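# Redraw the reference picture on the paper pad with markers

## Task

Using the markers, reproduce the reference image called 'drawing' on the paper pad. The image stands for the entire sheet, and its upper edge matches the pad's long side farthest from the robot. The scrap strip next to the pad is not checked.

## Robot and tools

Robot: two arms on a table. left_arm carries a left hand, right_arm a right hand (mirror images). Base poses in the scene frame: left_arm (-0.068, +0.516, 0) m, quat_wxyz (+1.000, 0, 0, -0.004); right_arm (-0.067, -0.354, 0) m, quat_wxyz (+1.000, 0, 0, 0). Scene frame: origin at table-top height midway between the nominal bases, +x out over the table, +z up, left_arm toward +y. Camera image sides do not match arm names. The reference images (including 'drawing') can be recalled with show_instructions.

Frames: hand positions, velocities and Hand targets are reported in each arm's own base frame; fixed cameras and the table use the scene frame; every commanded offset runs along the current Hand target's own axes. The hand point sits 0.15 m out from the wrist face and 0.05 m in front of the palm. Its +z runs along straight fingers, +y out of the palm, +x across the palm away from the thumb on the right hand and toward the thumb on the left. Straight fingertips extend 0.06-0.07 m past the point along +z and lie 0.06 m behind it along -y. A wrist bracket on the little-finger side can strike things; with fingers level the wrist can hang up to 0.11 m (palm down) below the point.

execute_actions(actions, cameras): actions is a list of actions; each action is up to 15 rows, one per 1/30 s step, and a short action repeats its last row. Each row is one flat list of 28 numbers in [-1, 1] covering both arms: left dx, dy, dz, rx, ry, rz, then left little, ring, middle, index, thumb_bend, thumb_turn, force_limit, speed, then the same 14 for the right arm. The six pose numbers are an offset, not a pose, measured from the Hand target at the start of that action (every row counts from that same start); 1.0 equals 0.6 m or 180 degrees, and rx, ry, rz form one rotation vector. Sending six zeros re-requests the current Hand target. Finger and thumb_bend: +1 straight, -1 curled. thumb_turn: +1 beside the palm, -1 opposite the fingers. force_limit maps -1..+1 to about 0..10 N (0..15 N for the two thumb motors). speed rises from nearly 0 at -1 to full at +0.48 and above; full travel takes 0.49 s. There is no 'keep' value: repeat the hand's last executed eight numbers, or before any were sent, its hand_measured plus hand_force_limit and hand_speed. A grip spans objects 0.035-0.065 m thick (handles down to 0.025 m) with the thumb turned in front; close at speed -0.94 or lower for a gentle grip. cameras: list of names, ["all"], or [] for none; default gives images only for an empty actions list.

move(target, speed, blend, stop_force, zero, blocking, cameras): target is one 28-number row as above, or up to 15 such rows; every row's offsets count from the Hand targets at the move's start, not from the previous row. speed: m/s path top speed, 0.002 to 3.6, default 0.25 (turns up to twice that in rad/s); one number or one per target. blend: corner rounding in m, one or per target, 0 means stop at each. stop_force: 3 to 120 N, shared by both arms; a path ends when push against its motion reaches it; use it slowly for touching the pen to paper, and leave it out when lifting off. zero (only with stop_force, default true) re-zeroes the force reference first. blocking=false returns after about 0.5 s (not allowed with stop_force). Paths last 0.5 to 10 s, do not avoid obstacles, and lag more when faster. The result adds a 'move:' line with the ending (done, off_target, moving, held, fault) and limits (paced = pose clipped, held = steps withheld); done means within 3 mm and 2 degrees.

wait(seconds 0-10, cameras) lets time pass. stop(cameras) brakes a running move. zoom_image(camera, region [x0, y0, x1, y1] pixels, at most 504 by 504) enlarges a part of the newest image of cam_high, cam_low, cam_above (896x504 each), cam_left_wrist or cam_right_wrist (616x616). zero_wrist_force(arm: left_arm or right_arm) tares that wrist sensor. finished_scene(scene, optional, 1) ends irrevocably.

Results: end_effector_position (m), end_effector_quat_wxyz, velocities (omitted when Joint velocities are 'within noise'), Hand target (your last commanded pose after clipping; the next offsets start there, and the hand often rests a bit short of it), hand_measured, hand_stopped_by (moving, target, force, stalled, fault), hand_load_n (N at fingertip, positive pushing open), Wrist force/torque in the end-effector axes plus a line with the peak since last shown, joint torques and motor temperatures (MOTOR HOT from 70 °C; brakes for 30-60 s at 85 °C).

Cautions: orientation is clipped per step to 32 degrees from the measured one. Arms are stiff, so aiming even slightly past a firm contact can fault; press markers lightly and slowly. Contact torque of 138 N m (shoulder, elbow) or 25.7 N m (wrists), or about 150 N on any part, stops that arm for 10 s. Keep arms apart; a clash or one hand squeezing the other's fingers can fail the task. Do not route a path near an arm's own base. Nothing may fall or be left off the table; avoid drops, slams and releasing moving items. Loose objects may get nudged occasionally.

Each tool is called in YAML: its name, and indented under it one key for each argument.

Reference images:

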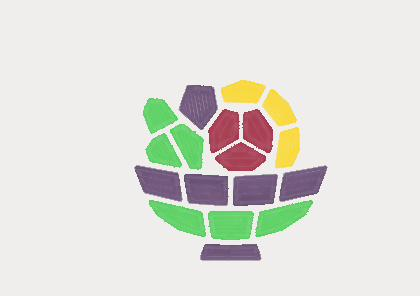

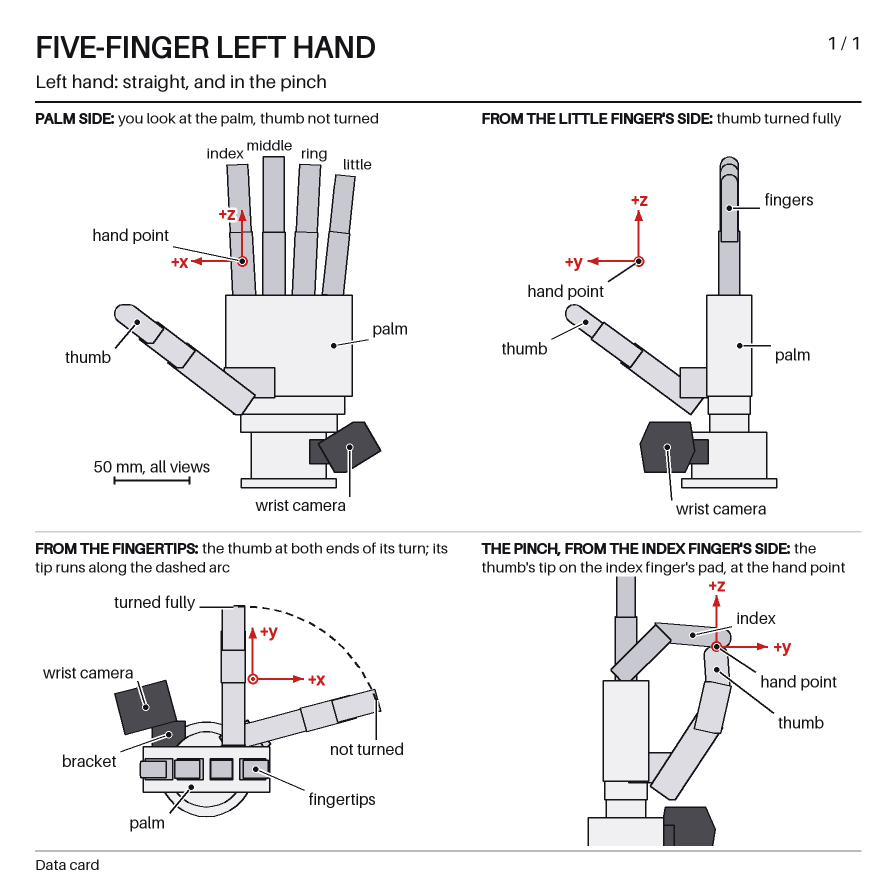

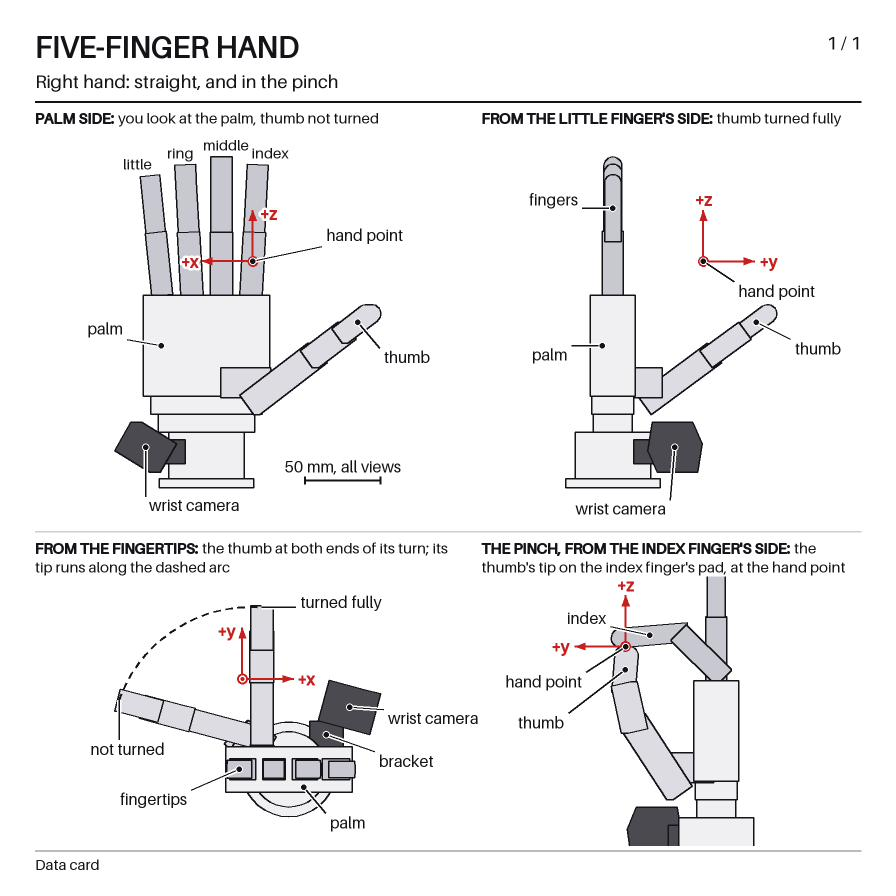

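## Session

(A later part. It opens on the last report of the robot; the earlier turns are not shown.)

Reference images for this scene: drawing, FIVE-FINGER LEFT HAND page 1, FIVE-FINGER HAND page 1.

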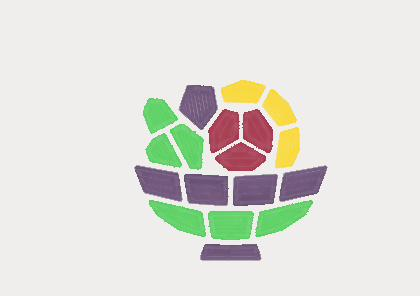

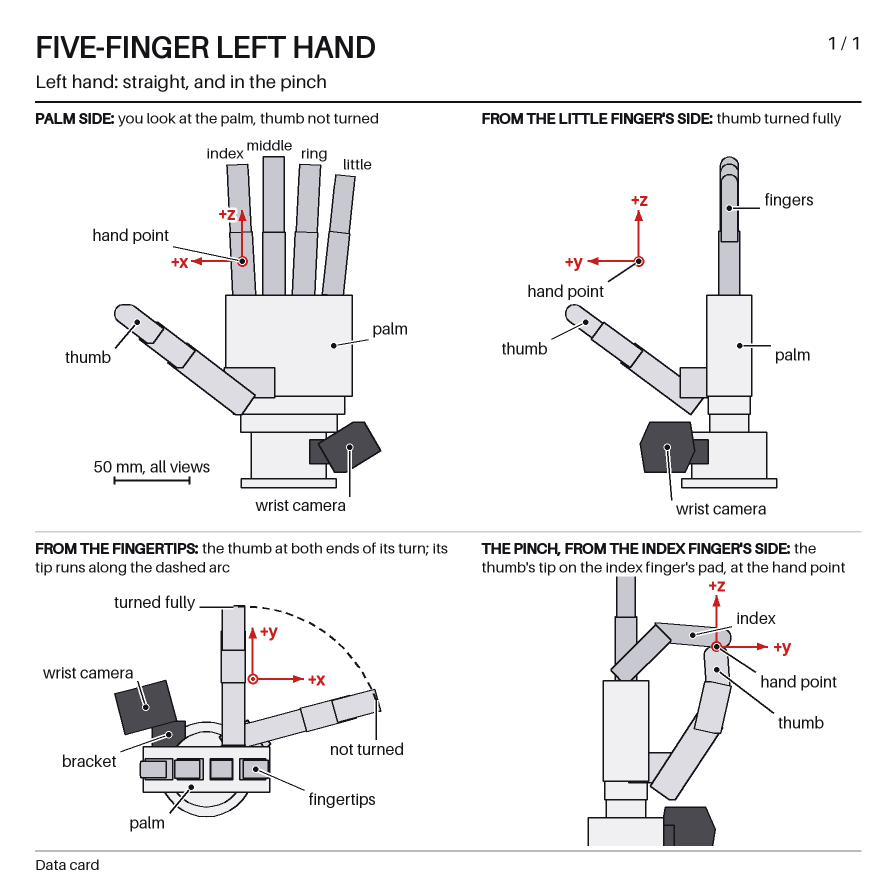

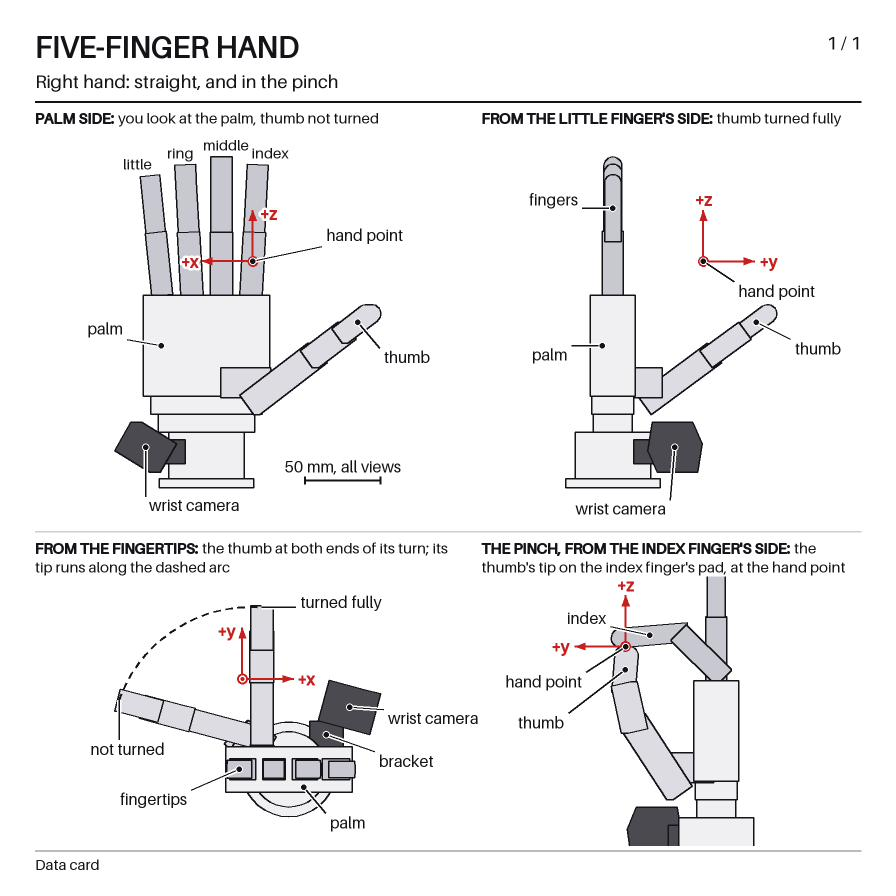

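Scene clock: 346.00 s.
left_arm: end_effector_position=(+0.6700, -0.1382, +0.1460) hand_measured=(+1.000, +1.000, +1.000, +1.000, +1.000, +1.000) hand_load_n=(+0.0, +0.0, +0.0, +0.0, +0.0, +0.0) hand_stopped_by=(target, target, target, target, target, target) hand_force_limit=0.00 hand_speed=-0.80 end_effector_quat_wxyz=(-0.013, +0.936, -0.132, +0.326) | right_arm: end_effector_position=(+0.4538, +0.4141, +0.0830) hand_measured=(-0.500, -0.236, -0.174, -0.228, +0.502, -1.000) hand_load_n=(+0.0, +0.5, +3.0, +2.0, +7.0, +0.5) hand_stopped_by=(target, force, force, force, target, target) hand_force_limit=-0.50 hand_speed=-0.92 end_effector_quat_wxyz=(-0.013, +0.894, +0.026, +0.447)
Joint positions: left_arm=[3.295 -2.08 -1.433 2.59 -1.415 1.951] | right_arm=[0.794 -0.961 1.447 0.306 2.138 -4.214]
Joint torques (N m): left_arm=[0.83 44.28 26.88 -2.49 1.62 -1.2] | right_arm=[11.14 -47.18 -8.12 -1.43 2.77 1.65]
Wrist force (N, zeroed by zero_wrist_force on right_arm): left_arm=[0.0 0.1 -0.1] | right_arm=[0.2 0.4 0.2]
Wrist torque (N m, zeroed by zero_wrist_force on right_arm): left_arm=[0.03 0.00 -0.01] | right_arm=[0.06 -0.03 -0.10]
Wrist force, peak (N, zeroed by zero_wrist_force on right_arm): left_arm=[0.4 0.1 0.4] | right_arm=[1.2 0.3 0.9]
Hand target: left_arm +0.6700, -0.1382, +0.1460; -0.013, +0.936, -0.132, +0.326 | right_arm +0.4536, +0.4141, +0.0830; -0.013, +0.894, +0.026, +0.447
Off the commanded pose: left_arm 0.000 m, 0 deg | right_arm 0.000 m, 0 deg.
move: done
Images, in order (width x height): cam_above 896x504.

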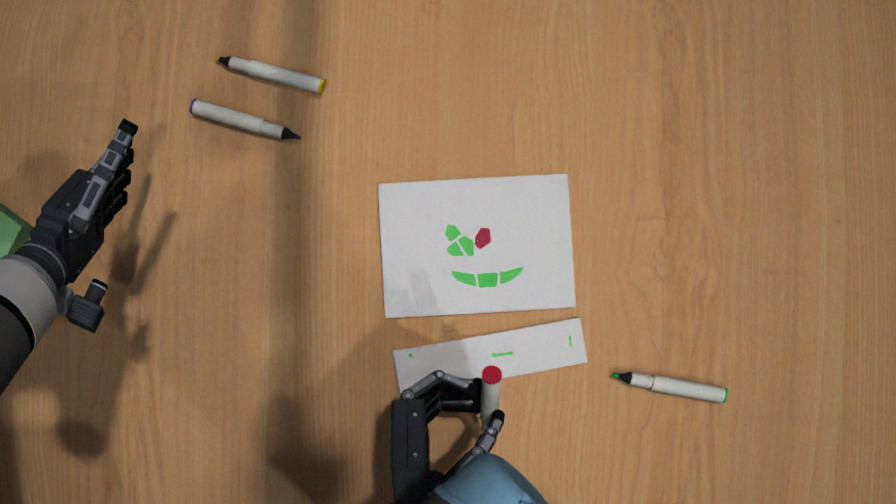

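move:
  target:
    - [0,0,0,0,0,0,1,1,1,1,1,1,0,-0.8,0.1917,0.0260,0.3145,0,0,0,-0.5,-0.5,-0.4,-0.5,0.5,-1,-0.5,-0.92]
    - [0,0,0,0,0,0,1,1,1,1,1,1,0,-0.8,0.1784,0.0260,0.3245,0,0,0,-0.5,-0.5,-0.4,-0.5,0.5,-1,-0.5,-0.92]
    - [0,0,0,0,0,0,1,1,1,1,1,1,0,-0.8,0.1786,0.0370,0.3247,0,0,0,-0.5,-0.5,-0.4,-0.5,0.5,-1,-0.5,-0.92]
    - [0,0,0,0,0,0,1,1,1,1,1,1,0,-0.8,0.1769,0.0388,0.3225,0,0,0,-0.5,-0.5,-0.4,-0.5,0.5,-1,-0.5,-0.92]
    - [0,0,0,0,0,0,1,1,1,1,1,1,0,-0.8,0.1767,0.0240,0.3222,0,0,0,-0.5,-0.5,-0.4,-0.5,0.5,-1,-0.5,-0.92]
    - [0,0,0,0,0,0,1,1,1,1,1,1,0,-0.8,0.1750,0.0241,0.3200,0,0,0,-0.5,-0.5,-0.4,-0.5,0.5,-1,-0.5,-0.92]
    - [0,0,0,0,0,0,1,1,1,1,1,1,0,-0.8,0.1752,0.0407,0.3203,0,0,0,-0.5,-0.5,-0.4,-0.5,0.5,-1,-0.5,-0.92]
    - [0,0,0,0,0,0,1,1,1,1,1,1,0,-0.8,0.1735,0.0425,0.3181,0,0,0,-0.5,-0.5,-0.4,-0.5,0.5,-1,-0.5,-0.92]
    - [0,0,0,0,0,0,1,1,1,1,1,1,0,-0.8,0.1733,0.0241,0.3178,0,0,0,-0.5,-0.5,-0.4,-0.5,0.5,-1,-0.5,-0.92]
    - [0,0,0,0,0,0,1,1,1,1,1,1,0,-0.8,0.1717,0.0242,0.3155,0,0,0,-0.5,-0.5,-0.4,-0.5,0.5,-1,-0.5,-0.92]
    - [0,0,0,0,0,0,1,1,1,1,1,1,0,-0.8,0.1719,0.0444,0.3159,0,0,0,-0.5,-0.5,-0.4,-0.5,0.5,-1,-0.5,-0.92]
    - [0,0,0,0,0,0,1,1,1,1,1,1,0,-0.8,0.1703,0.0456,0.3137,0,0,0,-0.5,-0.5,-0.4,-0.5,0.5,-1,-0.5,-0.92]
    - [0,0,0,0,0,0,1,1,1,1,1,1,0,-0.8,0.1700,0.0242,0.3133,0,0,0,-0.5,-0.5,-0.4,-0.5,0.5,-1,-0.5,-0.92]
    - [0,0,0,0,0,0,1,1,1,1,1,1,0,-0.8,0.1683,0.0242,0.3111,0,0,0,-0.5,-0.5,-0.4,-0.5,0.5,-1,-0.5,-0.92]
  speed: [0.4,0.04,0.04,0.04,0.04,0.04,0.04,0.04,0.04,0.04,0.04,0.04,0.04,0.04]
  blend: [0.002,0,0.001,0.001,0.001,0.001,0.001,0.001,0.001,0.001,0.001,0.001,0.001,0]
  cameras: []

move:
  target:
    - [0,0,0,0,0,0,1,1,1,1,1,1,0,-0.8,0.0003,0.0213,0.0004,0,0,0,-0.5,-0.5,-0.4,-0.5,0.5,-1,-0.5,-0.92]
    - [0,0,0,0,0,0,1,1,1,1,1,1,0,-0.8,-0.0014,0.0213,-0.0019,0,0,0,-0.5,-0.5,-0.4,-0.5,0.5,-1,-0.5,-0.92]
    - [0,0,0,0,0,0,1,1,1,1,1,1,0,-0.8,-0.0017,0.0000,-0.0022,0,0,0,-0.5,-0.5,-0.4,-0.5,0.5,-1,-0.5,-0.92]
    - [0,0,0,0,0,0,1,1,1,1,1,1,0,-0.8,-0.0033,0.0041,-0.0044,0,0,0,-0.5,-0.5,-0.4,-0.5,0.5,-1,-0.5,-0.92]
    - [0,0,0,0,0,0,1,1,1,1,1,1,0,-0.8,-0.0031,0.0212,-0.0041,0,0,0,-0.5,-0.5,-0.4,-0.5,0.5,-1,-0.5,-0.92]
    - [0,0,0,0,0,0,1,1,1,1,1,1,0,-0.8,-0.0048,0.0212,-0.0064,0,0,0,-0.5,-0.5,-0.4,-0.5,0.5,-1,-0.5,-0.92]
    - [0,0,0,0,0,0,1,1,1,1,1,1,0,-0.8,-0.0049,0.0091,-0.0066,0,0,0,-0.5,-0.5,-0.4,-0.5,0.5,-1,-0.5,-0.92]
    - [0,0,0,0,0,0,1,1,1,1,1,1,0,-0.8,-0.0064,0.0137,-0.0085,0,0,0,-0.5,-0.5,-0.4,-0.5,0.5,-1,-0.5,-0.92]
    - [0,0,0,0,0,0,1,1,1,1,1,1,0,-0.8,-0.0063,0.0196,-0.0084,0,0,0,-0.5,-0.5,-0.4,-0.5,0.5,-1,-0.5,-0.92]
    - [0,0,0,0,0,0,1,1,1,1,1,1,0,-0.8,-0.0078,0.0180,-0.0104,0,0,0,-0.5,-0.5,-0.4,-0.5,0.5,-1,-0.5,-0.92]
    - [0,0,0,0,0,0,1,1,1,1,1,1,0,-0.8,-0.0020,0.0000,-0.0027,0,0,0,-0.5,-0.5,-0.4,-0.5,0.5,-1,-0.5,-0.92]
    - [0,0,0,0,0,0,1,1,1,1,1,1,0,-0.8,0.0106,-0.0002,0.0141,0,0,0,-0.5,-0.5,-0.4,-0.5,0.5,-1,-0.5,-0.92]
    - [0,0,0,0,0,0,1,1,1,1,1,1,0,-0.8,0.0119,0.0109,0.0159,0,0,0,-0.5,-0.5,-0.4,-0.5,0.5,-1,-0.5,-0.92]
    - [0,0,0,0,0,0,1,1,1,1,1,1,0,-0.8,0.0025,0.0214,0.0034,0,0,0,-0.5,-0.5,-0.4,-0.5,0.5,-1,-0.5,-0.92]
    - [0,0,0,0,0,0,1,1,1,1,1,1,0,-0.8,-0.0058,0.0211,-0.0078,0,0,0,-0.5,-0.5,-0.4,-0.5,0.5,-1,-0.5,-0.92]
  speed: 0.04
  blend: [0.001,0.001,0.001,0.001,0.001,0.001,0.001,0.001,0.001,0,0,0,0,0,0]
  cameras: []

move:
  target:
    - [0,0,0,0,0,0,1,1,1,1,1,1,0,-0.8,-0.0019,-0.0031,-0.0026,0,0,0,-0.5,-0.5,-0.4,-0.5,0.5,-1,-0.5,-0.92]
    - [0,0,0,0,0,0,1,1,1,1,1,1,0,-0.8,0.0114,-0.0031,-0.0126,0,0,0,-0.5,-0.5,-0.4,-0.5,0.5,-1,-0.5,-0.92]
    - [0,0,0,0,0,0,1,1,1,1,1,1,0,-0.8,0.0124,-0.0273,-0.0112,0,0,0,-0.5,-0.5,-0.4,-0.5,0.5,-1,-0.5,-0.92]
    - [0,0,0,0,0,0,1,1,1,1,1,1,0,-0.8,-0.0009,-0.0273,-0.0012,0,0,0,-0.5,-0.5,-0.4,-0.5,0.5,-1,-0.5,-0.92]
    - [0,0,0,0,0,0,1,1,1,1,1,1,0,-0.8,-0.0008,-0.0187,-0.0010,0,0,0,-0.5,-0.5,-0.4,-0.5,0.5,-1,-0.5,-0.92]
    - [0,0,0,0,0,0,1,1,1,1,1,1,0,-0.8,-0.0023,-0.0141,-0.0031,0,0,0,-0.5,-0.5,-0.4,-0.5,0.5,-1,-0.5,-0.92]
    - [0,0,0,0,0,0,1,1,1,1,1,1,0,-0.8,-0.0025,-0.0337,-0.0034,0,0,0,-0.5,-0.5,-0.4,-0.5,0.5,-1,-0.5,-0.92]
    - [0,0,0,0,0,0,1,1,1,1,1,1,0,-0.8,-0.0042,-0.0382,-0.0056,0,0,0,-0.5,-0.5,-0.4,-0.5,0.5,-1,-0.5,-0.92]
    - [0,0,0,0,0,0,1,1,1,1,1,1,0,-0.8,-0.0038,-0.0094,-0.0051,0,0,0,-0.5,-0.5,-0.4,-0.5,0.5,-1,-0.5,-0.92]
    - [0,0,0,0,0,0,1,1,1,1,1,1,0,-0.8,-0.0054,-0.0063,-0.0072,0,0,0,-0.5,-0.5,-0.4,-0.5,0.5,-1,-0.5,-0.92]
    - [0,0,0,0,0,0,1,1,1,1,1,1,0,-0.8,-0.0059,-0.0426,-0.0078,0,0,0,-0.5,-0.5,-0.4,-0.5,0.5,-1,-0.5,-0.92]
    - [0,0,0,0,0,0,1,1,1,1,1,1,0,-0.8,-0.0075,-0.0404,-0.0100,0,0,0,-0.5,-0.5,-0.4,-0.5,0.5,-1,-0.5,-0.92]
    - [0,0,0,0,0,0,1,1,1,1,1,1,0,-0.8,-0.0071,-0.0085,-0.0094,0,0,0,-0.5,-0.5,-0.4,-0.5,0.5,-1,-0.5,-0.92]
    - [0,0,0,0,0,0,1,1,1,1,1,1,0,-0.8,-0.0087,-0.0107,-0.0116,0,0,0,-0.5,-0.5,-0.4,-0.5,0.5,-1,-0.5,-0.92]
    - [0,0,0,0,0,0,1,1,1,1,1,1,0,-0.8,-0.0091,-0.0380,-0.0121,0,0,0,-0.5,-0.5,-0.4,-0.5,0.5,-1,-0.5,-0.92]
  speed: [0.04,0.1,0.15,0.05,0.04,0.04,0.04,0.04,0.04,0.04,0.04,0.04,0.04,0.04,0.04]
  blend: [0,0.002,0.002,0,0.001,0.001,0.001,0.001,0.001,0.001,0.001,0.001,0.001,0.001,0]
  cameras: []

move:
  target:
    - [0,0,0,0,0,0,1,1,1,1,1,1,0,-0.8,-0.0017,0.0025,-0.0022,0,0,0,-0.5,-0.5,-0.4,-0.5,0.5,-1,-0.5,-0.92]
    - [0,0,0,0,0,0,1,1,1,1,1,1,0,-0.8,-0.0014,0.0250,-0.0018,0,0,0,-0.5,-0.5,-0.4,-0.5,0.5,-1,-0.5,-0.92]
    - [0,0,0,0,0,0,1,1,1,1,1,1,0,-0.8,0.0041,0.0322,0.0054,0,0,0,-0.5,-0.5,-0.4,-0.5,0.5,-1,-0.5,-0.92]
    - [0,0,0,0,0,0,1,1,1,1,1,1,0,-0.8,0.0101,0.0138,0.0134,0,0,0,-0.5,-0.5,-0.4,-0.5,0.5,-1,-0.5,-0.92]
    - [0,0,0,0,0,0,1,1,1,1,1,1,0,-0.8,0.0031,-0.0048,0.0042,0,0,0,-0.5,-0.5,-0.4,-0.5,0.5,-1,-0.5,-0.92]
    - [0,0,0,0,0,0,1,1,1,1,1,1,0,-0.8,-0.0017,0.0025,-0.0022,0,0,0,-0.5,-0.5,-0.4,-0.5,0.5,-1,-0.5,-0.92]
    - [0,0,0,0,0,0,1,1,1,1,1,1,0,-0.8,0.0183,0.0025,-0.0172,0,0,0,-0.5,-0.5,-0.4,-0.5,0.5,-1,-0.5,-0.92]
    - [0,0,0,0,0,0,1,1,1,1,1,1,0,-0.8,-0.15,0,-0.28,0,0,0,-0.5,-0.5,-0.4,-0.5,0.5,-1,-0.5,-0.92]
  speed: [0.04,0.04,0.04,0.04,0.04,0.04,0.1,0.4]
  blend: [0,0,0,0,0,0,0.005,0]
  cameras: ["cam_above"]

zoom_image:
  camera: "cam_above"
  region: [440, 205, 520, 295]

Scene clock: 356.97 s.
left_arm: end_effector_position=(+0.6700, -0.1382, +0.1460) hand_measured=(+1.000, +1.000, +1.000, +1.000, +1.000, +1.000) hand_load_n=(+0.0, +0.0, +0.0, +0.0, +0.0, +0.0) hand_stopped_by=(target, target, target, target, target, target) hand_force_limit=0.00 hand_speed=-0.80 end_effector_quat_wxyz=(-0.013, +0.936, -0.132, +0.326) | right_arm: end_effector_position=(+0.6641, +0.4115, +0.0517) hand_measured=(-0.500, -0.236, -0.174, -0.228, +0.502, -1.000) hand_load_n=(+0.0, +1.5, +2.5, +1.5, +7.0, -0.5) hand_stopped_by=(target, force, force, force, target, target) hand_force_limit=-0.50 hand_speed=-0.92 end_effector_quat_wxyz=(-0.013, +0.894, +0.026, +0.447)
Joint positions: left_arm=[3.295 -2.08 -1.433 2.59 -1.415 1.951] | right_arm=[0.564 -0.639 0.933 0.415 1.969 -4.391]
Joint torques (N m): left_arm=[1.36 42.56 26.02 -2.46 1.67 -1.13] | right_arm=[11.01 -44.64 -32.35 3.11 2.29 1.68]
Wrist force (N, zeroed by zero_wrist_force on right_arm): left_arm=[0.0 0.3 0.3] | right_arm=[1.1 0.8 -0.7]
Wrist torque (N m, zeroed by zero_wrist_force on right_arm): left_arm=[0.03 0.02 -0.01] | right_arm=[0.04 -0.05 -0.12]
Wrist force, peak (N, zeroed by zero_wrist_force on right_arm): left_arm=[0.1 0.0 -0.5] | right_arm=[1.7 0.8 -0.6]
Hand target: left_arm +0.6700, -0.1382, +0.1460; -0.013, +0.936, -0.132, +0.326 | right_arm +0.6640, +0.4117, +0.0517; -0.013, +0.894, +0.026, +0.447
Off the commanded pose: left_arm 0.000 m, 0 deg | right_arm 0.000 m, 0 deg.
move: done; blend cut to 0.0008 m at target 5, 0.0008 m at target 6, 0.0008 m at target 9, 0.0008 m at target 10, 0.0009 m at target 11, 0.0009 m at target 12, 0.0008 m at target 13
No camera images: "cameras" was empty.

Scene clock: 361.63 s.
left_arm: end_effector_position=(+0.6700, -0.1382, +0.1460) hand_measured=(+1.000, +1.000, +1.000, +1.000, +1.000, +1.000) hand_load_n=(+0.0, +0.0, +0.0, +0.0, +0.0, +0.0) hand_stopped_by=(target, target, target, target, target, target) hand_force_limit=0.00 hand_speed=-0.80 end_effector_quat_wxyz=(-0.013, +0.936, -0.132, +0.326) | right_arm: end_effector_position=(+0.6590, +0.3987, +0.0518) hand_measured=(-0.500, -0.236, -0.174, -0.228, +0.502, -1.000) hand_load_n=(+0.0, +1.0, +3.0, +1.5, +7.0, +0.0) hand_stopped_by=(target, force, force, force, target, target) hand_force_limit=-0.50 hand_speed=-0.92 end_effector_quat_wxyz=(-0.013, +0.894, +0.026, +0.447)
Joint positions: left_arm=[3.295 -2.08 -1.433 2.59 -1.415 1.951] | right_arm=[0.552 -0.675 1 0.38 1.96 -4.4]
Joint torques (N m): left_arm=[-0.67 44.6 27.31 -2.55 1.31 -1.36] | right_arm=[11.3 -56.18 -8.82 -1.59 2.28 1.78]
Wrist force (N, zeroed by zero_wrist_force on right_arm): left_arm=[-0.1 -0.1 0.0] | right_arm=[1.3 0.2 -0.5]
Wrist torque (N m, zeroed by zero_wrist_force on right_arm): left_arm=[-0.01 0.02 0.00] | right_arm=[0.00 -0.02 -0.12]
Wrist force, peak (N, zeroed by zero_wrist_force on right_arm): left_arm=[0.0 0.2 -0.3] | right_arm=[1.9 0.2 -0.1]
Hand target: left_arm +0.6700, -0.1382, +0.1460; -0.013, +0.936, -0.132, +0.326 | right_arm +0.6590, +0.3987, +0.0518; -0.013, +0.894, +0.026, +0.447
Off the commanded pose: left_arm 0.000 m, 0 deg | right_arm 0.000 m, 0 deg.
move: done; blend cut to 0.0009 m at target 1, 0.0009 m at target 2, 0.0009 m at target 5, 0.0009 m at target 6, 0.0009 m at target 9
No camera images: "cameras" was empty.

Scene clock: 366.07 s.
left_arm: end_effector_position=(+0.6700, -0.1382, +0.1460) hand_measured=(+1.000, +1.000, +1.000, +1.000, +1.000, +1.000) hand_load_n=(+0.0, +0.0, +0.0, +0.0, +0.0, +0.0) hand_stopped_by=(target, target, target, target, target, target) hand_force_limit=0.00 hand_speed=-0.80 end_effector_quat_wxyz=(-0.013, +0.936, -0.132, +0.326) | right_arm: end_effector_position=(+0.6486, +0.4209, +0.0517) hand_measured=(-0.500, -0.236, -0.174, -0.228, +0.502, -1.000) hand_load_n=(+0.0, +1.5, +3.0, +1.5, +7.5, -0.5) hand_stopped_by=(target, force, force, force, target, target) hand_force_limit=-0.50 hand_speed=-0.92 end_effector_quat_wxyz=(-0.013, +0.894, +0.026, +0.447) end_effector_velocity=(+0.000, +0.001, +0.001) end_effector_angular_velocity=(+0.001, -0.001, +0.000)
Joint positions: left_arm=[3.295 -2.08 -1.433 2.59 -1.415 1.951] | right_arm=[0.589 -0.65 0.955 0.411 1.988 -4.373]
Joint velocities: left_arm=[within noise] | right_arm=[0.001 0.001 -0.005 0.002 0.001 0.001]
Joint torques (N m): left_arm=[1.13 44.52 27.83 -2.66 1.43 -1.28] | right_arm=[10.97 -44.52 -31.66 3.23 2.36 1.78]
Wrist force (N, zeroed by zero_wrist_force on right_arm): left_arm=[0.2 0.2 -0.1] | right_arm=[0.9 0.7 -0.6]
Wrist torque (N m, zeroed by zero_wrist_force on right_arm): left_arm=[0.04 -0.03 0.00] | right_arm=[0.03 -0.07 -0.11]
Wrist force, peak (N, zeroed by zero_wrist_force on right_arm): left_arm=[0.4 0.1 0.0] | right_arm=[1.6 -0.3 -0.6]
Hand target: left_arm +0.6700, -0.1382, +0.1460; -0.013, +0.936, -0.132, +0.326 | right_arm +0.6486, +0.4209, +0.0517; -0.013, +0.894, +0.026, +0.447
Off the commanded pose: left_arm 0.000 m, 0 deg | right_arm 0.000 m, 0 deg.
move: done
No camera images: "cameras" was empty.

Scene clock: 370.97 s.
left_arm: end_effector_position=(+0.6700, -0.1382, +0.1460) hand_measured=(+1.000, +1.000, +1.000, +1.000, +1.000, +1.000) hand_load_n=(+0.0, +0.0, +0.0, +0.0, +0.0, +0.0) hand_stopped_by=(target, target, target, target, target, target) hand_force_limit=0.00 hand_speed=-0.80 end_effector_quat_wxyz=(-0.013, +0.936, -0.132, +0.326) | right_arm: end_effector_position=(+0.4606, +0.4101, +0.0806) hand_measured=(-0.500, -0.236, -0.174, -0.228, +0.502, -1.000) hand_load_n=(+0.0, +0.5, +3.0, +2.0, +7.0, +0.5) hand_stopped_by=(target, force, force, force, target, target) hand_force_limit=-0.50 hand_speed=-0.92 end_effector_quat_wxyz=(-0.013, +0.894, +0.026, +0.447) end_effector_velocity=(-0.001, -0.001, +0.000) end_effector_angular_velocity=(-0.001, +0.000, -0.001)
Joint positions: left_arm=[3.295 -2.08 -1.433 2.59 -1.415 1.951] | right_arm=[0.779 -0.96 1.45 0.295 2.128 -4.226]
Joint velocities: left_arm=[within noise] | right_arm=[0 -0.003 0.005 -0.001 0.002 0.001]
Joint torques (N m): left_arm=[0.07 43.46 26.75 -2.43 1.43 -1.32] | right_arm=[10.84 -46.77 -8.13 -1.67 2.7 1.64]
Wrist force (N, zeroed by zero_wrist_force on right_arm): left_arm=[0.2 0.0 -0.1] | right_arm=[0.2 0.5 0.2]
Wrist torque (N m, zeroed by zero_wrist_force on right_arm): left_arm=[0.02 -0.02 0.01] | right_arm=[0.08 -0.03 -0.09]
Wrist force, peak (N, zeroed by zero_wrist_force on right_arm): left_arm=[0.1 0.2 -0.3] | right_arm=[1.9 -0.3 -0.7]
Hand target: left_arm +0.6700, -0.1382, +0.1460; -0.013, +0.936, -0.132, +0.326 | right_arm +0.4605, +0.4101, +0.0806; -0.013, +0.894, +0.026, +0.447
Off the commanded pose: left_arm 0.000 m, 0 deg | right_arm 0.000 m, 0 deg.
move: done
Images, in order (width x height): cam_above 896x504.

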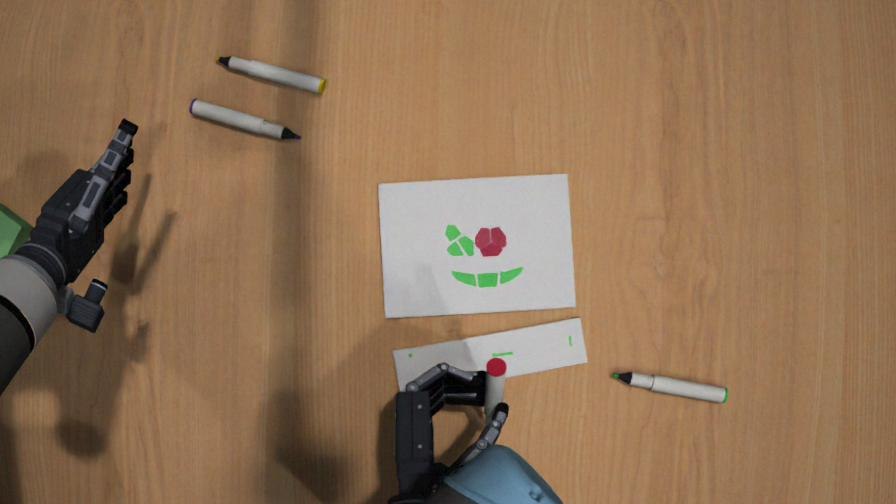

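Scaled by 5.600.

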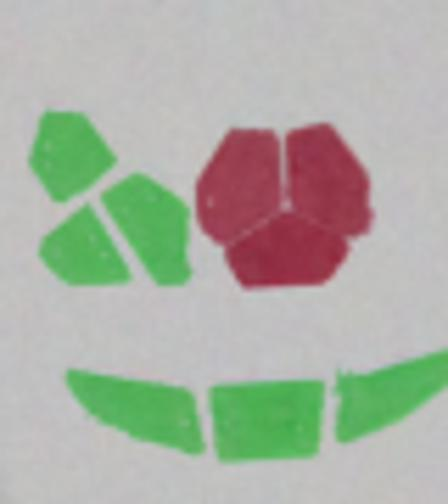

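move:
  target:
    - [0,0,0,0,0,0,1,1,1,1,1,1,0,-0.8,0.04,0,-0.03,0,0,0,-0.5,-0.5,-0.4,-0.5,0.5,-1,-0.5,-0.92]
    - [0,0,0,0,0,0,1,1,1,1,1,1,0,-0.8,0.0143,0.6528,-0.0363,-0.1792,0.1939,0.6345,-0.5,-0.5,-0.4,-0.5,0.5,-1,-0.5,-0.92]
  speed: [0.2,0.35]
  blend: [0.02,0]
  cameras: ["cam_above"]

move:
  target:
    - [0,0,0,0,0,0,1,1,1,1,1,1,0,-0.8,-0.0008,0.1037,0.0727,0,0,0,-0.5,-0.5,-0.4,-0.5,0.5,-1,-0.5,-0.92]
  speed: [0.15]
  cameras: []

move:
  target:
    - [0,0,0,0,0,0,1,1,1,1,1,1,0,-0.8,0,0.0082,0.0057,0,0,0,-0.5,-0.5,-0.4,-0.5,0.5,-1,-0.5,-0.92]
  speed: [0.01]
  stop_force: 3
  cameras: ["cam_above"]

Scene clock: 376.70 s.
left_arm: end_effector_position=(+0.6700, -0.1382, +0.1460) hand_measured=(+1.000, +1.000, +1.000, +1.000, +1.000, +1.000) hand_load_n=(-0.5, +0.0, +0.0, +0.0, +0.0, +0.0) hand_stopped_by=(target, target, target, target, target, target) hand_force_limit=0.00 hand_speed=-0.80 end_effector_quat_wxyz=(-0.013, +0.936, -0.132, +0.326) | right_arm: end_effector_position=(+0.4707, +0.0185, +0.1005) hand_measured=(-0.500, -0.236, -0.174, -0.228, +0.502, -1.000) hand_load_n=(+0.0, +0.5, +3.0, +2.0, +6.5, +0.5) hand_stopped_by=(target, force, force, force, target, target) hand_force_limit=-0.50 hand_speed=-0.92 end_effector_quat_wxyz=(+0.171, -0.335, +0.822, -0.429)
Joint positions: left_arm=[3.295 -2.08 -1.433 2.59 -1.415 1.951] | right_arm=[-0.04 -1.409 1.995 0.185 2.174 -2.646]
Joint torques (N m): left_arm=[0.86 44.6 26.73 -2.65 1.42 -1.26] | right_arm=[-10.69 -28.61 -15.22 3.42 -1.58 1.78]
Wrist force (N, zeroed by zero_wrist_force on right_arm): left_arm=[0.0 -0.1 -0.1] | right_arm=[1.4 2.3 0.3]
Wrist torque (N m, zeroed by zero_wrist_force on right_arm): left_arm=[0.01 0.00 0.00] | right_arm=[0.26 -0.22 0.15]
Wrist force, peak (N, zeroed by zero_wrist_force on right_arm): left_arm=[0.3 0.2 -0.2] | right_arm=[1.6 2.5 0.5]
Hand target: left_arm +0.6700, -0.1382, +0.1460; -0.013, +0.936, -0.132, +0.326 | right_arm +0.4708, +0.0184, +0.1005; +0.171, -0.335, +0.822, -0.429
Off the commanded pose: left_arm 0.000 m, 0 deg | right_arm 0.000 m, 0 deg.
move: done; blend cut to 0.015 m at target 1
Images, in order (width x height): cam_above 896x504.

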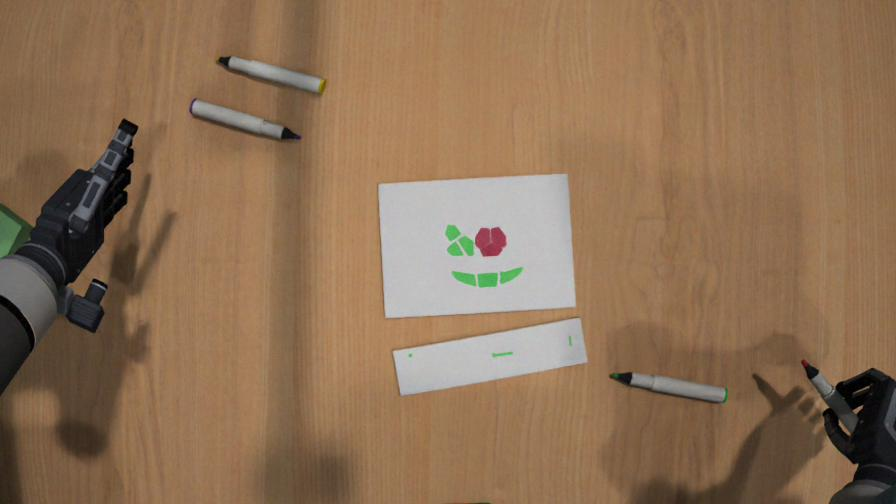

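Scene clock: 377.90 s.
left_arm: end_effector_position=(+0.6700, -0.1382, +0.1460) hand_measured=(+1.000, +1.000, +1.000, +1.000, +1.000, +1.000) hand_load_n=(+0.0, +0.0, +0.0, +0.0, +0.0, +0.0) hand_stopped_by=(target, target, target, target, target, target) hand_force_limit=0.00 hand_speed=-0.80 end_effector_quat_wxyz=(-0.013, +0.936, -0.132, +0.326) | right_arm: end_effector_position=(+0.4707, +0.0184, +0.0246) hand_measured=(-0.500, -0.236, -0.174, -0.228, +0.502, -1.000) hand_load_n=(+0.0, +1.0, +3.0, +2.5, +7.0, +0.0) hand_stopped_by=(target, force, force, force, target, target) hand_force_limit=-0.50 hand_speed=-0.92 end_effector_quat_wxyz=(+0.171, -0.335, +0.822, -0.429)
Joint positions: left_arm=[3.295 -2.08 -1.433 2.59 -1.415 1.951] | right_arm=[-0.04 -1.281 2.079 -0.026 2.174 -2.646]
Joint torques (N m): left_arm=[0.82 44.67 26.91 -2.75 1.58 -1.59] | right_arm=[-5.58 -18.69 -3.61 -1.42 -0.73 -2.09]
Wrist force (N, zeroed by zero_wrist_force on right_arm): left_arm=[0.3 0.1 0.0] | right_arm=[1.5 2.5 0.5]
Wrist torque (N m, zeroed by zero_wrist_force on right_arm): left_arm=[0.02 -0.03 0.01] | right_arm=[0.28 -0.24 0.25]
Wrist force, peak (N, zeroed by zero_wrist_force on right_arm): left_arm=[0.3 0.2 0.1] | right_arm=[1.6 3.0 0.6]
Hand target: left_arm +0.6700, -0.1382, +0.1460; -0.013, +0.936, -0.132, +0.326 | right_arm +0.4708, +0.0184, +0.0245; +0.171, -0.335, +0.822, -0.429
Off the commanded pose: left_arm 0.000 m, 0 deg | right_arm 0.000 m, 0 deg.
move: done
No camera images: "cameras" was empty.

Scene clock: 379.63 s.
left_arm: end_effector_position=(+0.6700, -0.1382, +0.1460) hand_measured=(+1.000, +1.000, +1.000, +1.000, +1.000, +1.000) hand_load_n=(+0.0, +0.0, +0.0, +0.0, -0.5, +0.0) hand_stopped_by=(target, target, target, target, target, target) hand_force_limit=0.00 hand_speed=-0.80 end_effector_quat_wxyz=(-0.013, +0.936, -0.132, +0.326) | right_arm: end_effector_position=(+0.4707, +0.0184, +0.0204) hand_measured=(-0.500, -0.236, -0.174, -0.228, +0.502, -1.000) hand_load_n=(+0.5, +1.5, +2.5, +1.5, +7.0, +0.0) hand_stopped_by=(target, force, force, force, target, target) hand_force_limit=-0.50 hand_speed=-0.92 end_effector_quat_wxyz=(+0.171, -0.335, +0.822, -0.429)
Joint positions: left_arm=[3.295 -2.08 -1.433 2.59 -1.415 1.951] | right_arm=[-0.04 -1.273 2.082 -0.038 2.173 -2.646]
Joint torques (N m): left_arm=[1.89 43.9 25.82 -2.71 1.44 -1.33] | right_arm=[-5.84 -31.24 -26.86 3 -1.56 -2.13]
Wrist force (N, zeroed by zero_wrist_force on right_arm): left_arm=[0.2 0.1 0.0] | right_arm=[1.6 1.8 -0.2]
Wrist torque (N m, zeroed by zero_wrist_force on right_arm): left_arm=[0.03 -0.02 0.00] | right_arm=[0.26 -0.23 0.26]
Wrist force, peak (N, zeroed by zero_wrist_force on right_arm): left_arm=[0.2 0.3 0.2] | right_arm=[2.0 -5.9 -5.4]
Hand target: left_arm +0.6700, -0.1382, +0.1460; -0.013, +0.936, -0.132, +0.326 | right_arm +0.4707, +0.0184, +0.0204; +0.171, -0.335, +0.822, -0.429 (not the last commanded pose)
Off the commanded pose: left_arm 0.000 m, 0 deg | right_arm 0.002 m, 0 deg.
move: contact (right_arm)
Images, in order (width x height): cam_above 896x504.

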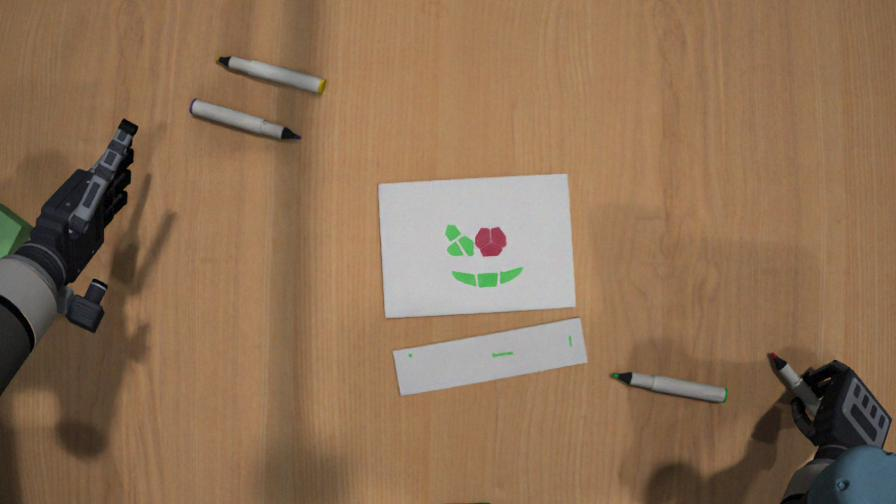

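move:
  target:
    - [0.1395,0.0810,0.1513,0.0448,0.1075,0.4846,0.4,0.4,0.4,0.4,1,-1,-0.5,-0.1,0,0,0,0,0,0,-0.18,-0.18,-0.155,-0.18,0.56,-1,-0.6,-0.4]
  speed: [0.3]
  cameras: ["cam_above","cam_left_wrist","cam_high"]

move:
  target:
    - [0,0,0,0,0,0,0.4,0.4,0.4,0.4,1,-1,-0.5,-0.1,0,-0.1100,-0.0770,0,0,0,0.4,0.4,0.4,0.4,1,-1,-0.5,-0.1]
  speed: [0.06]
  cameras: ["cam_above"]

Scene clock: 387.03 s.
left_arm: end_effector_position=(+0.7771, -0.2121, +0.1199) hand_measured=(+0.400, +0.400, +0.400, +0.400, +1.000, -1.000) hand_load_n=(+0.0, +0.0, +0.0, +0.0, +0.0, +0.0) hand_stopped_by=(target, target, target, target, target, target) hand_force_limit=-0.50 hand_speed=-0.10 end_effector_quat_wxyz=(+0.271, -0.523, +0.717, -0.373) | right_arm: end_effector_position=(+0.4707, +0.0184, +0.0204) hand_measured=(-0.180, -0.180, -0.154, -0.180, +0.560, -1.000) hand_load_n=(+0.0, +0.0, +0.0, +0.0, +0.0, +0.0) hand_stopped_by=(target, target, target, target, target, target) hand_force_limit=-0.60 hand_speed=-0.40 end_effector_quat_wxyz=(+0.171, -0.335, +0.822, -0.429)
Joint positions: left_arm=[3.146 -2.347 -0.981 2.692 -1.314 3.326] | right_arm=[-0.04 -1.273 2.082 -0.038 2.173 -2.646]
Joint torques (N m): left_arm=[-8.78 37.2 32.96 -2.25 1.77 1.95] | right_arm=[6.65 -29.11 -22.95 -0.8 -0.96 -1.29]
Wrist force (N, zeroed by zero_wrist_force on right_arm): left_arm=[-0.6 0.3 0.5] | right_arm=[1.5 2.4 0.2]
Wrist torque (N m, zeroed by zero_wrist_force on right_arm): left_arm=[0.16 0.09 0.04] | right_arm=[0.29 -0.24 0.27]
Wrist force, peak (N, zeroed by zero_wrist_force on right_arm): left_arm=[-0.7 0.4 0.5] | right_arm=[1.8 2.6 0.2]
Hand target: left_arm +0.7771, -0.2121, +0.1199; +0.271, -0.523, +0.717, -0.373 | right_arm +0.4707, +0.0184, +0.0204; +0.171, -0.335, +0.822, -0.429
Off the commanded pose: left_arm 0.000 m, 0 deg | right_arm 0.000 m, 0 deg.
move: done
Images, in order (width x height): cam_high 896x504, cam_above 896x504, cam_left_wrist 616x616.

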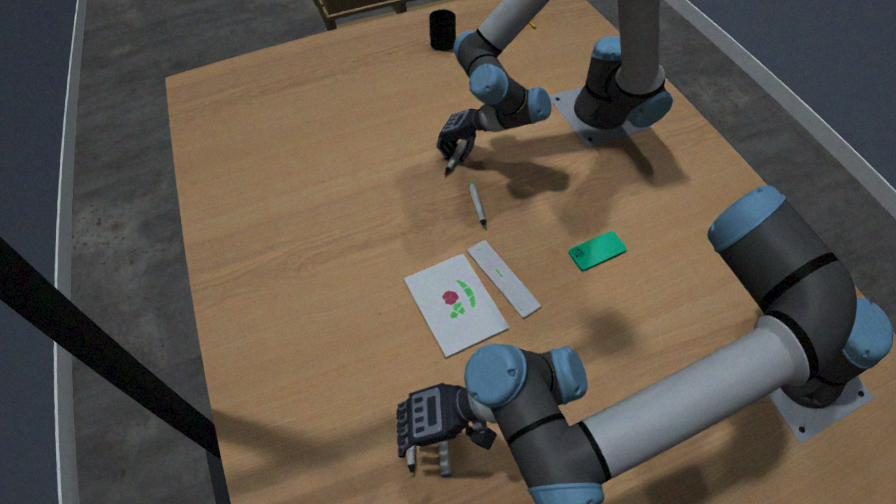

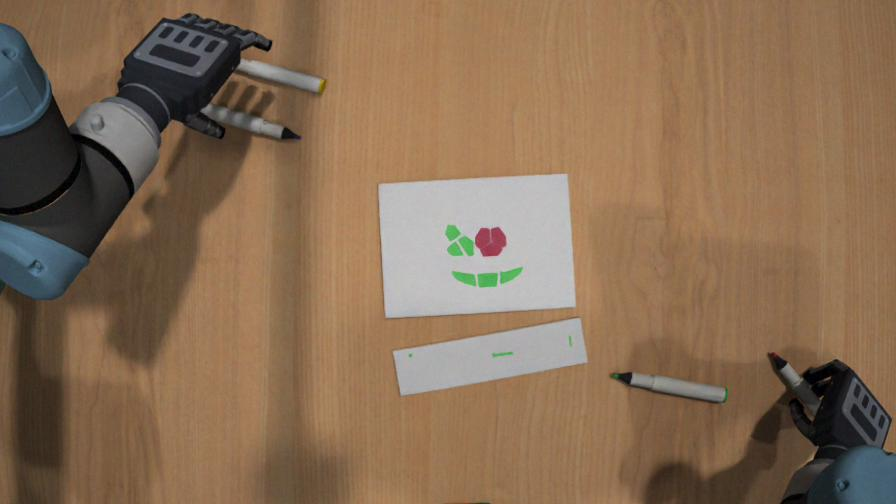

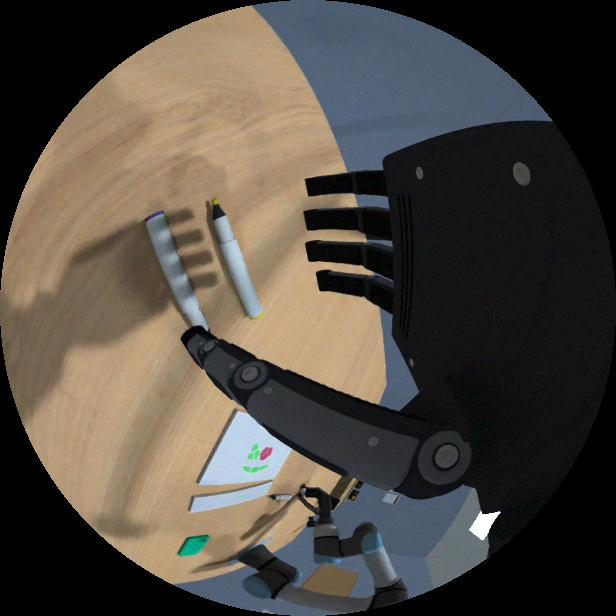

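Scene clock: 388.97 s.
left_arm: end_effector_position=(+0.7771, -0.2121, +0.1199) hand_measured=(+0.400, +0.400, +0.400, +0.400, +1.000, -1.000) hand_load_n=(+0.0, +0.0, +0.0, +0.0, +0.0, +0.0) hand_stopped_by=(target, target, target, target, target, target) hand_force_limit=-0.50 hand_speed=-0.10 end_effector_quat_wxyz=(+0.271, -0.523, +0.717, -0.373) | right_arm: end_effector_position=(+0.4711, +0.0187, +0.1008) hand_measured=(+0.400, +0.400, +0.400, +0.400, +1.000, -1.000) hand_load_n=(+0.0, +0.0, +0.0, +0.0, +0.0, +0.0) hand_stopped_by=(target, target, target, target, target, target) hand_force_limit=-0.50 hand_speed=-0.10 end_effector_quat_wxyz=(+0.171, -0.335, +0.822, -0.429)
Joint positions: left_arm=[3.146 -2.347 -0.981 2.692 -1.314 3.326] | right_arm=[-0.039 -1.408 1.993 0.187 2.174 -2.645]
Joint torques (N m): left_arm=[-8.64 38.73 32.09 -1.91 1.75 2.2] | right_arm=[10.82 -29.27 -30.58 3.56 2.63 1.78]
Wrist force (N, zeroed by zero_wrist_force on right_arm): left_arm=[-0.6 0.2 0.5] | right_arm=[1.5 2.3 0.2]
Wrist torque (N m, zeroed by zero_wrist_force on right_arm): left_arm=[0.14 0.11 0.04] | right_arm=[0.26 -0.24 0.16]
Wrist force, peak (N, zeroed by zero_wrist_force on right_arm): left_arm=[-0.9 0.3 0.5] | right_arm=[1.5 -1.5 -11.4]
Hand target: left_arm +0.7771, -0.2121, +0.1199; +0.271, -0.523, +0.717, -0.373 | right_arm +0.4711, +0.0187, +0.1009; +0.171, -0.335, +0.822, -0.429
Off the commanded pose: left_arm 0.000 m, 0 deg | right_arm 0.000 m, 0 deg.
move: done
Images, in order (width x height): cam_above 896x504.

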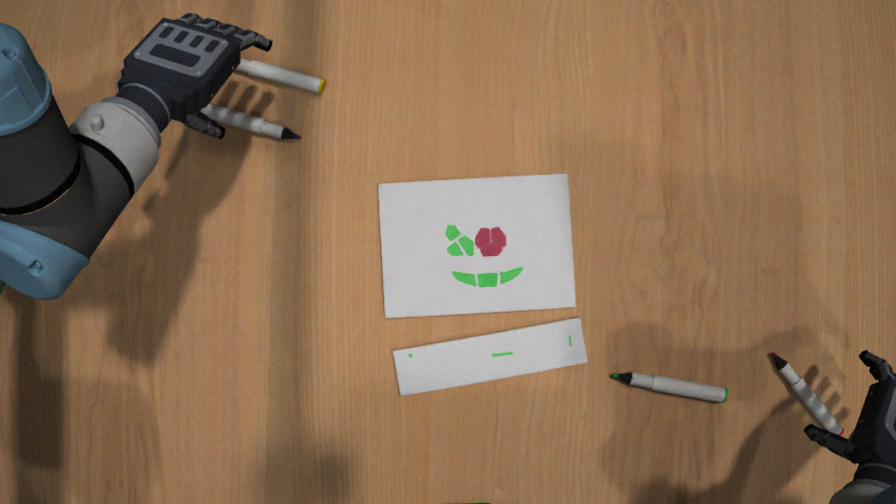

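move:
  target:
    - [-0.0267,0.0855,0.0233,0,0,0,0,0,0,0,0.8,-1,-0.5,-0.1,0,0,0,0,0,0,0.4,0.4,0.4,0.4,1,-1,-0.5,-0.1]
  speed: [0.15]
  cameras: ["cam_above","cam_left_wrist"]

zoom_image:
  camera: "cam_above"
  region: [130, 0, 350, 180]

zoom_image:
  camera: "cam_left_wrist"
  region: [100, 130, 400, 430]

Scene clock: 392.23 s.
left_arm: end_effector_position=(+0.7649, -0.1914, +0.0700) hand_measured=(+0.000, +0.000, +0.000, +0.000, +0.800, -1.000) hand_load_n=(+0.0, +0.0, +0.5, +0.0, +0.0, +0.0) hand_stopped_by=(target, target, target, target, target, target) hand_force_limit=-0.50 hand_speed=-0.10 end_effector_quat_wxyz=(+0.271, -0.523, +0.717, -0.373) | right_arm: end_effector_position=(+0.4711, +0.0187, +0.1009) hand_measured=(+0.400, +0.400, +0.400, +0.400, +1.000, -1.000) hand_load_n=(+0.0, +0.0, +0.0, +0.0, +0.0, +0.0) hand_stopped_by=(target, target, target, target, target, target) hand_force_limit=-0.50 hand_speed=-0.10 end_effector_quat_wxyz=(+0.171, -0.335, +0.822, -0.429)
Joint positions: left_arm=[3.18 -2.34 -1.126 2.825 -1.286 3.347] | right_arm=[-0.039 -1.408 1.993 0.187 2.174 -2.645]
Joint torques (N m): left_arm=[8.71 55.42 6.41 1.6 1.97 2.08] | right_arm=[10.34 -27.93 -30.26 3.48 2.62 1.67]
Wrist force (N, zeroed by zero_wrist_force on right_arm): left_arm=[-0.6 0.3 0.5] | right_arm=[1.5 2.4 0.2]
Wrist torque (N m, zeroed by zero_wrist_force on right_arm): left_arm=[0.17 0.10 0.04] | right_arm=[0.28 -0.23 0.16]
Wrist force, peak (N, zeroed by zero_wrist_force on right_arm): left_arm=[-0.8 1.0 0.7] | right_arm=[1.3 2.7 0.4]
Hand target: left_arm +0.7648, -0.1914, +0.0699; +0.271, -0.523, +0.717, -0.373 | right_arm +0.4711, +0.0187, +0.1009; +0.171, -0.335, +0.822, -0.429
Off the commanded pose: left_arm 0.000 m, 0 deg | right_arm 0.000 m, 0 deg.
move: done
Images, in order (width x height): cam_above 896x504, cam_left_wrist 616x616.

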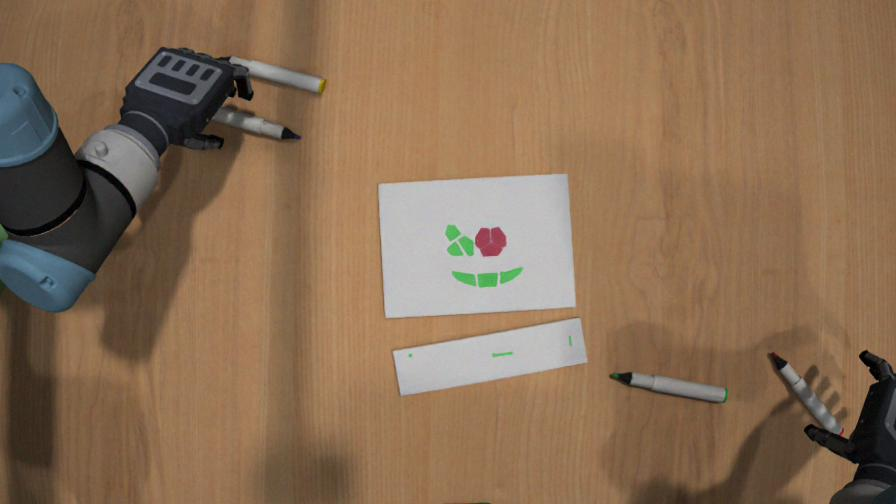

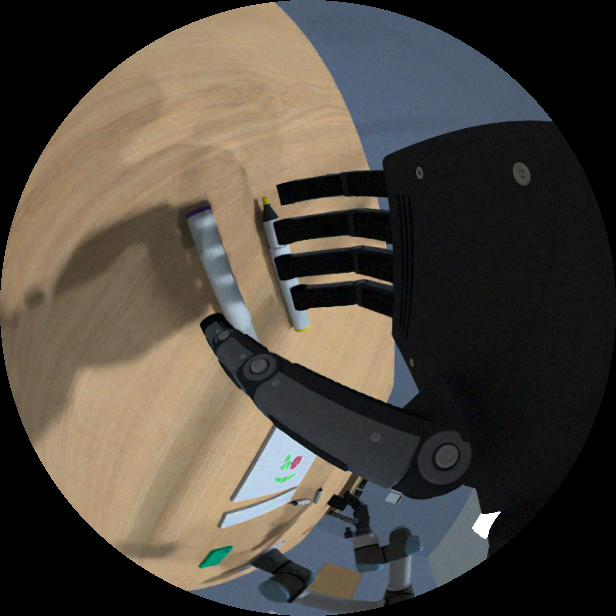

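Scaled by 2.291.

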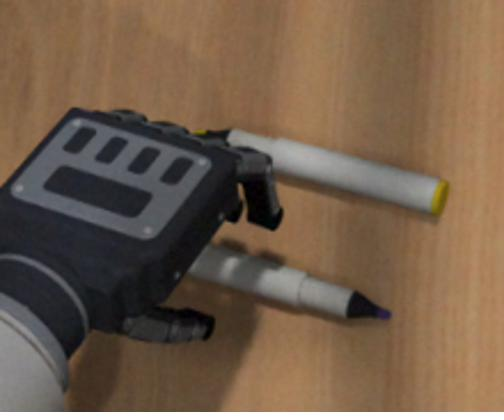

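Scaled by 1.680 from the camera's 616x616 image, which has a finer 880x880 frame.

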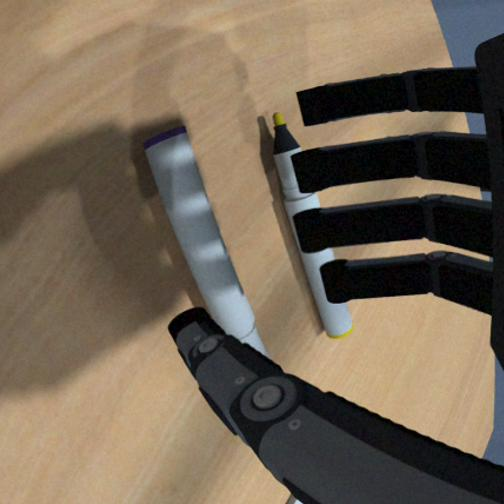

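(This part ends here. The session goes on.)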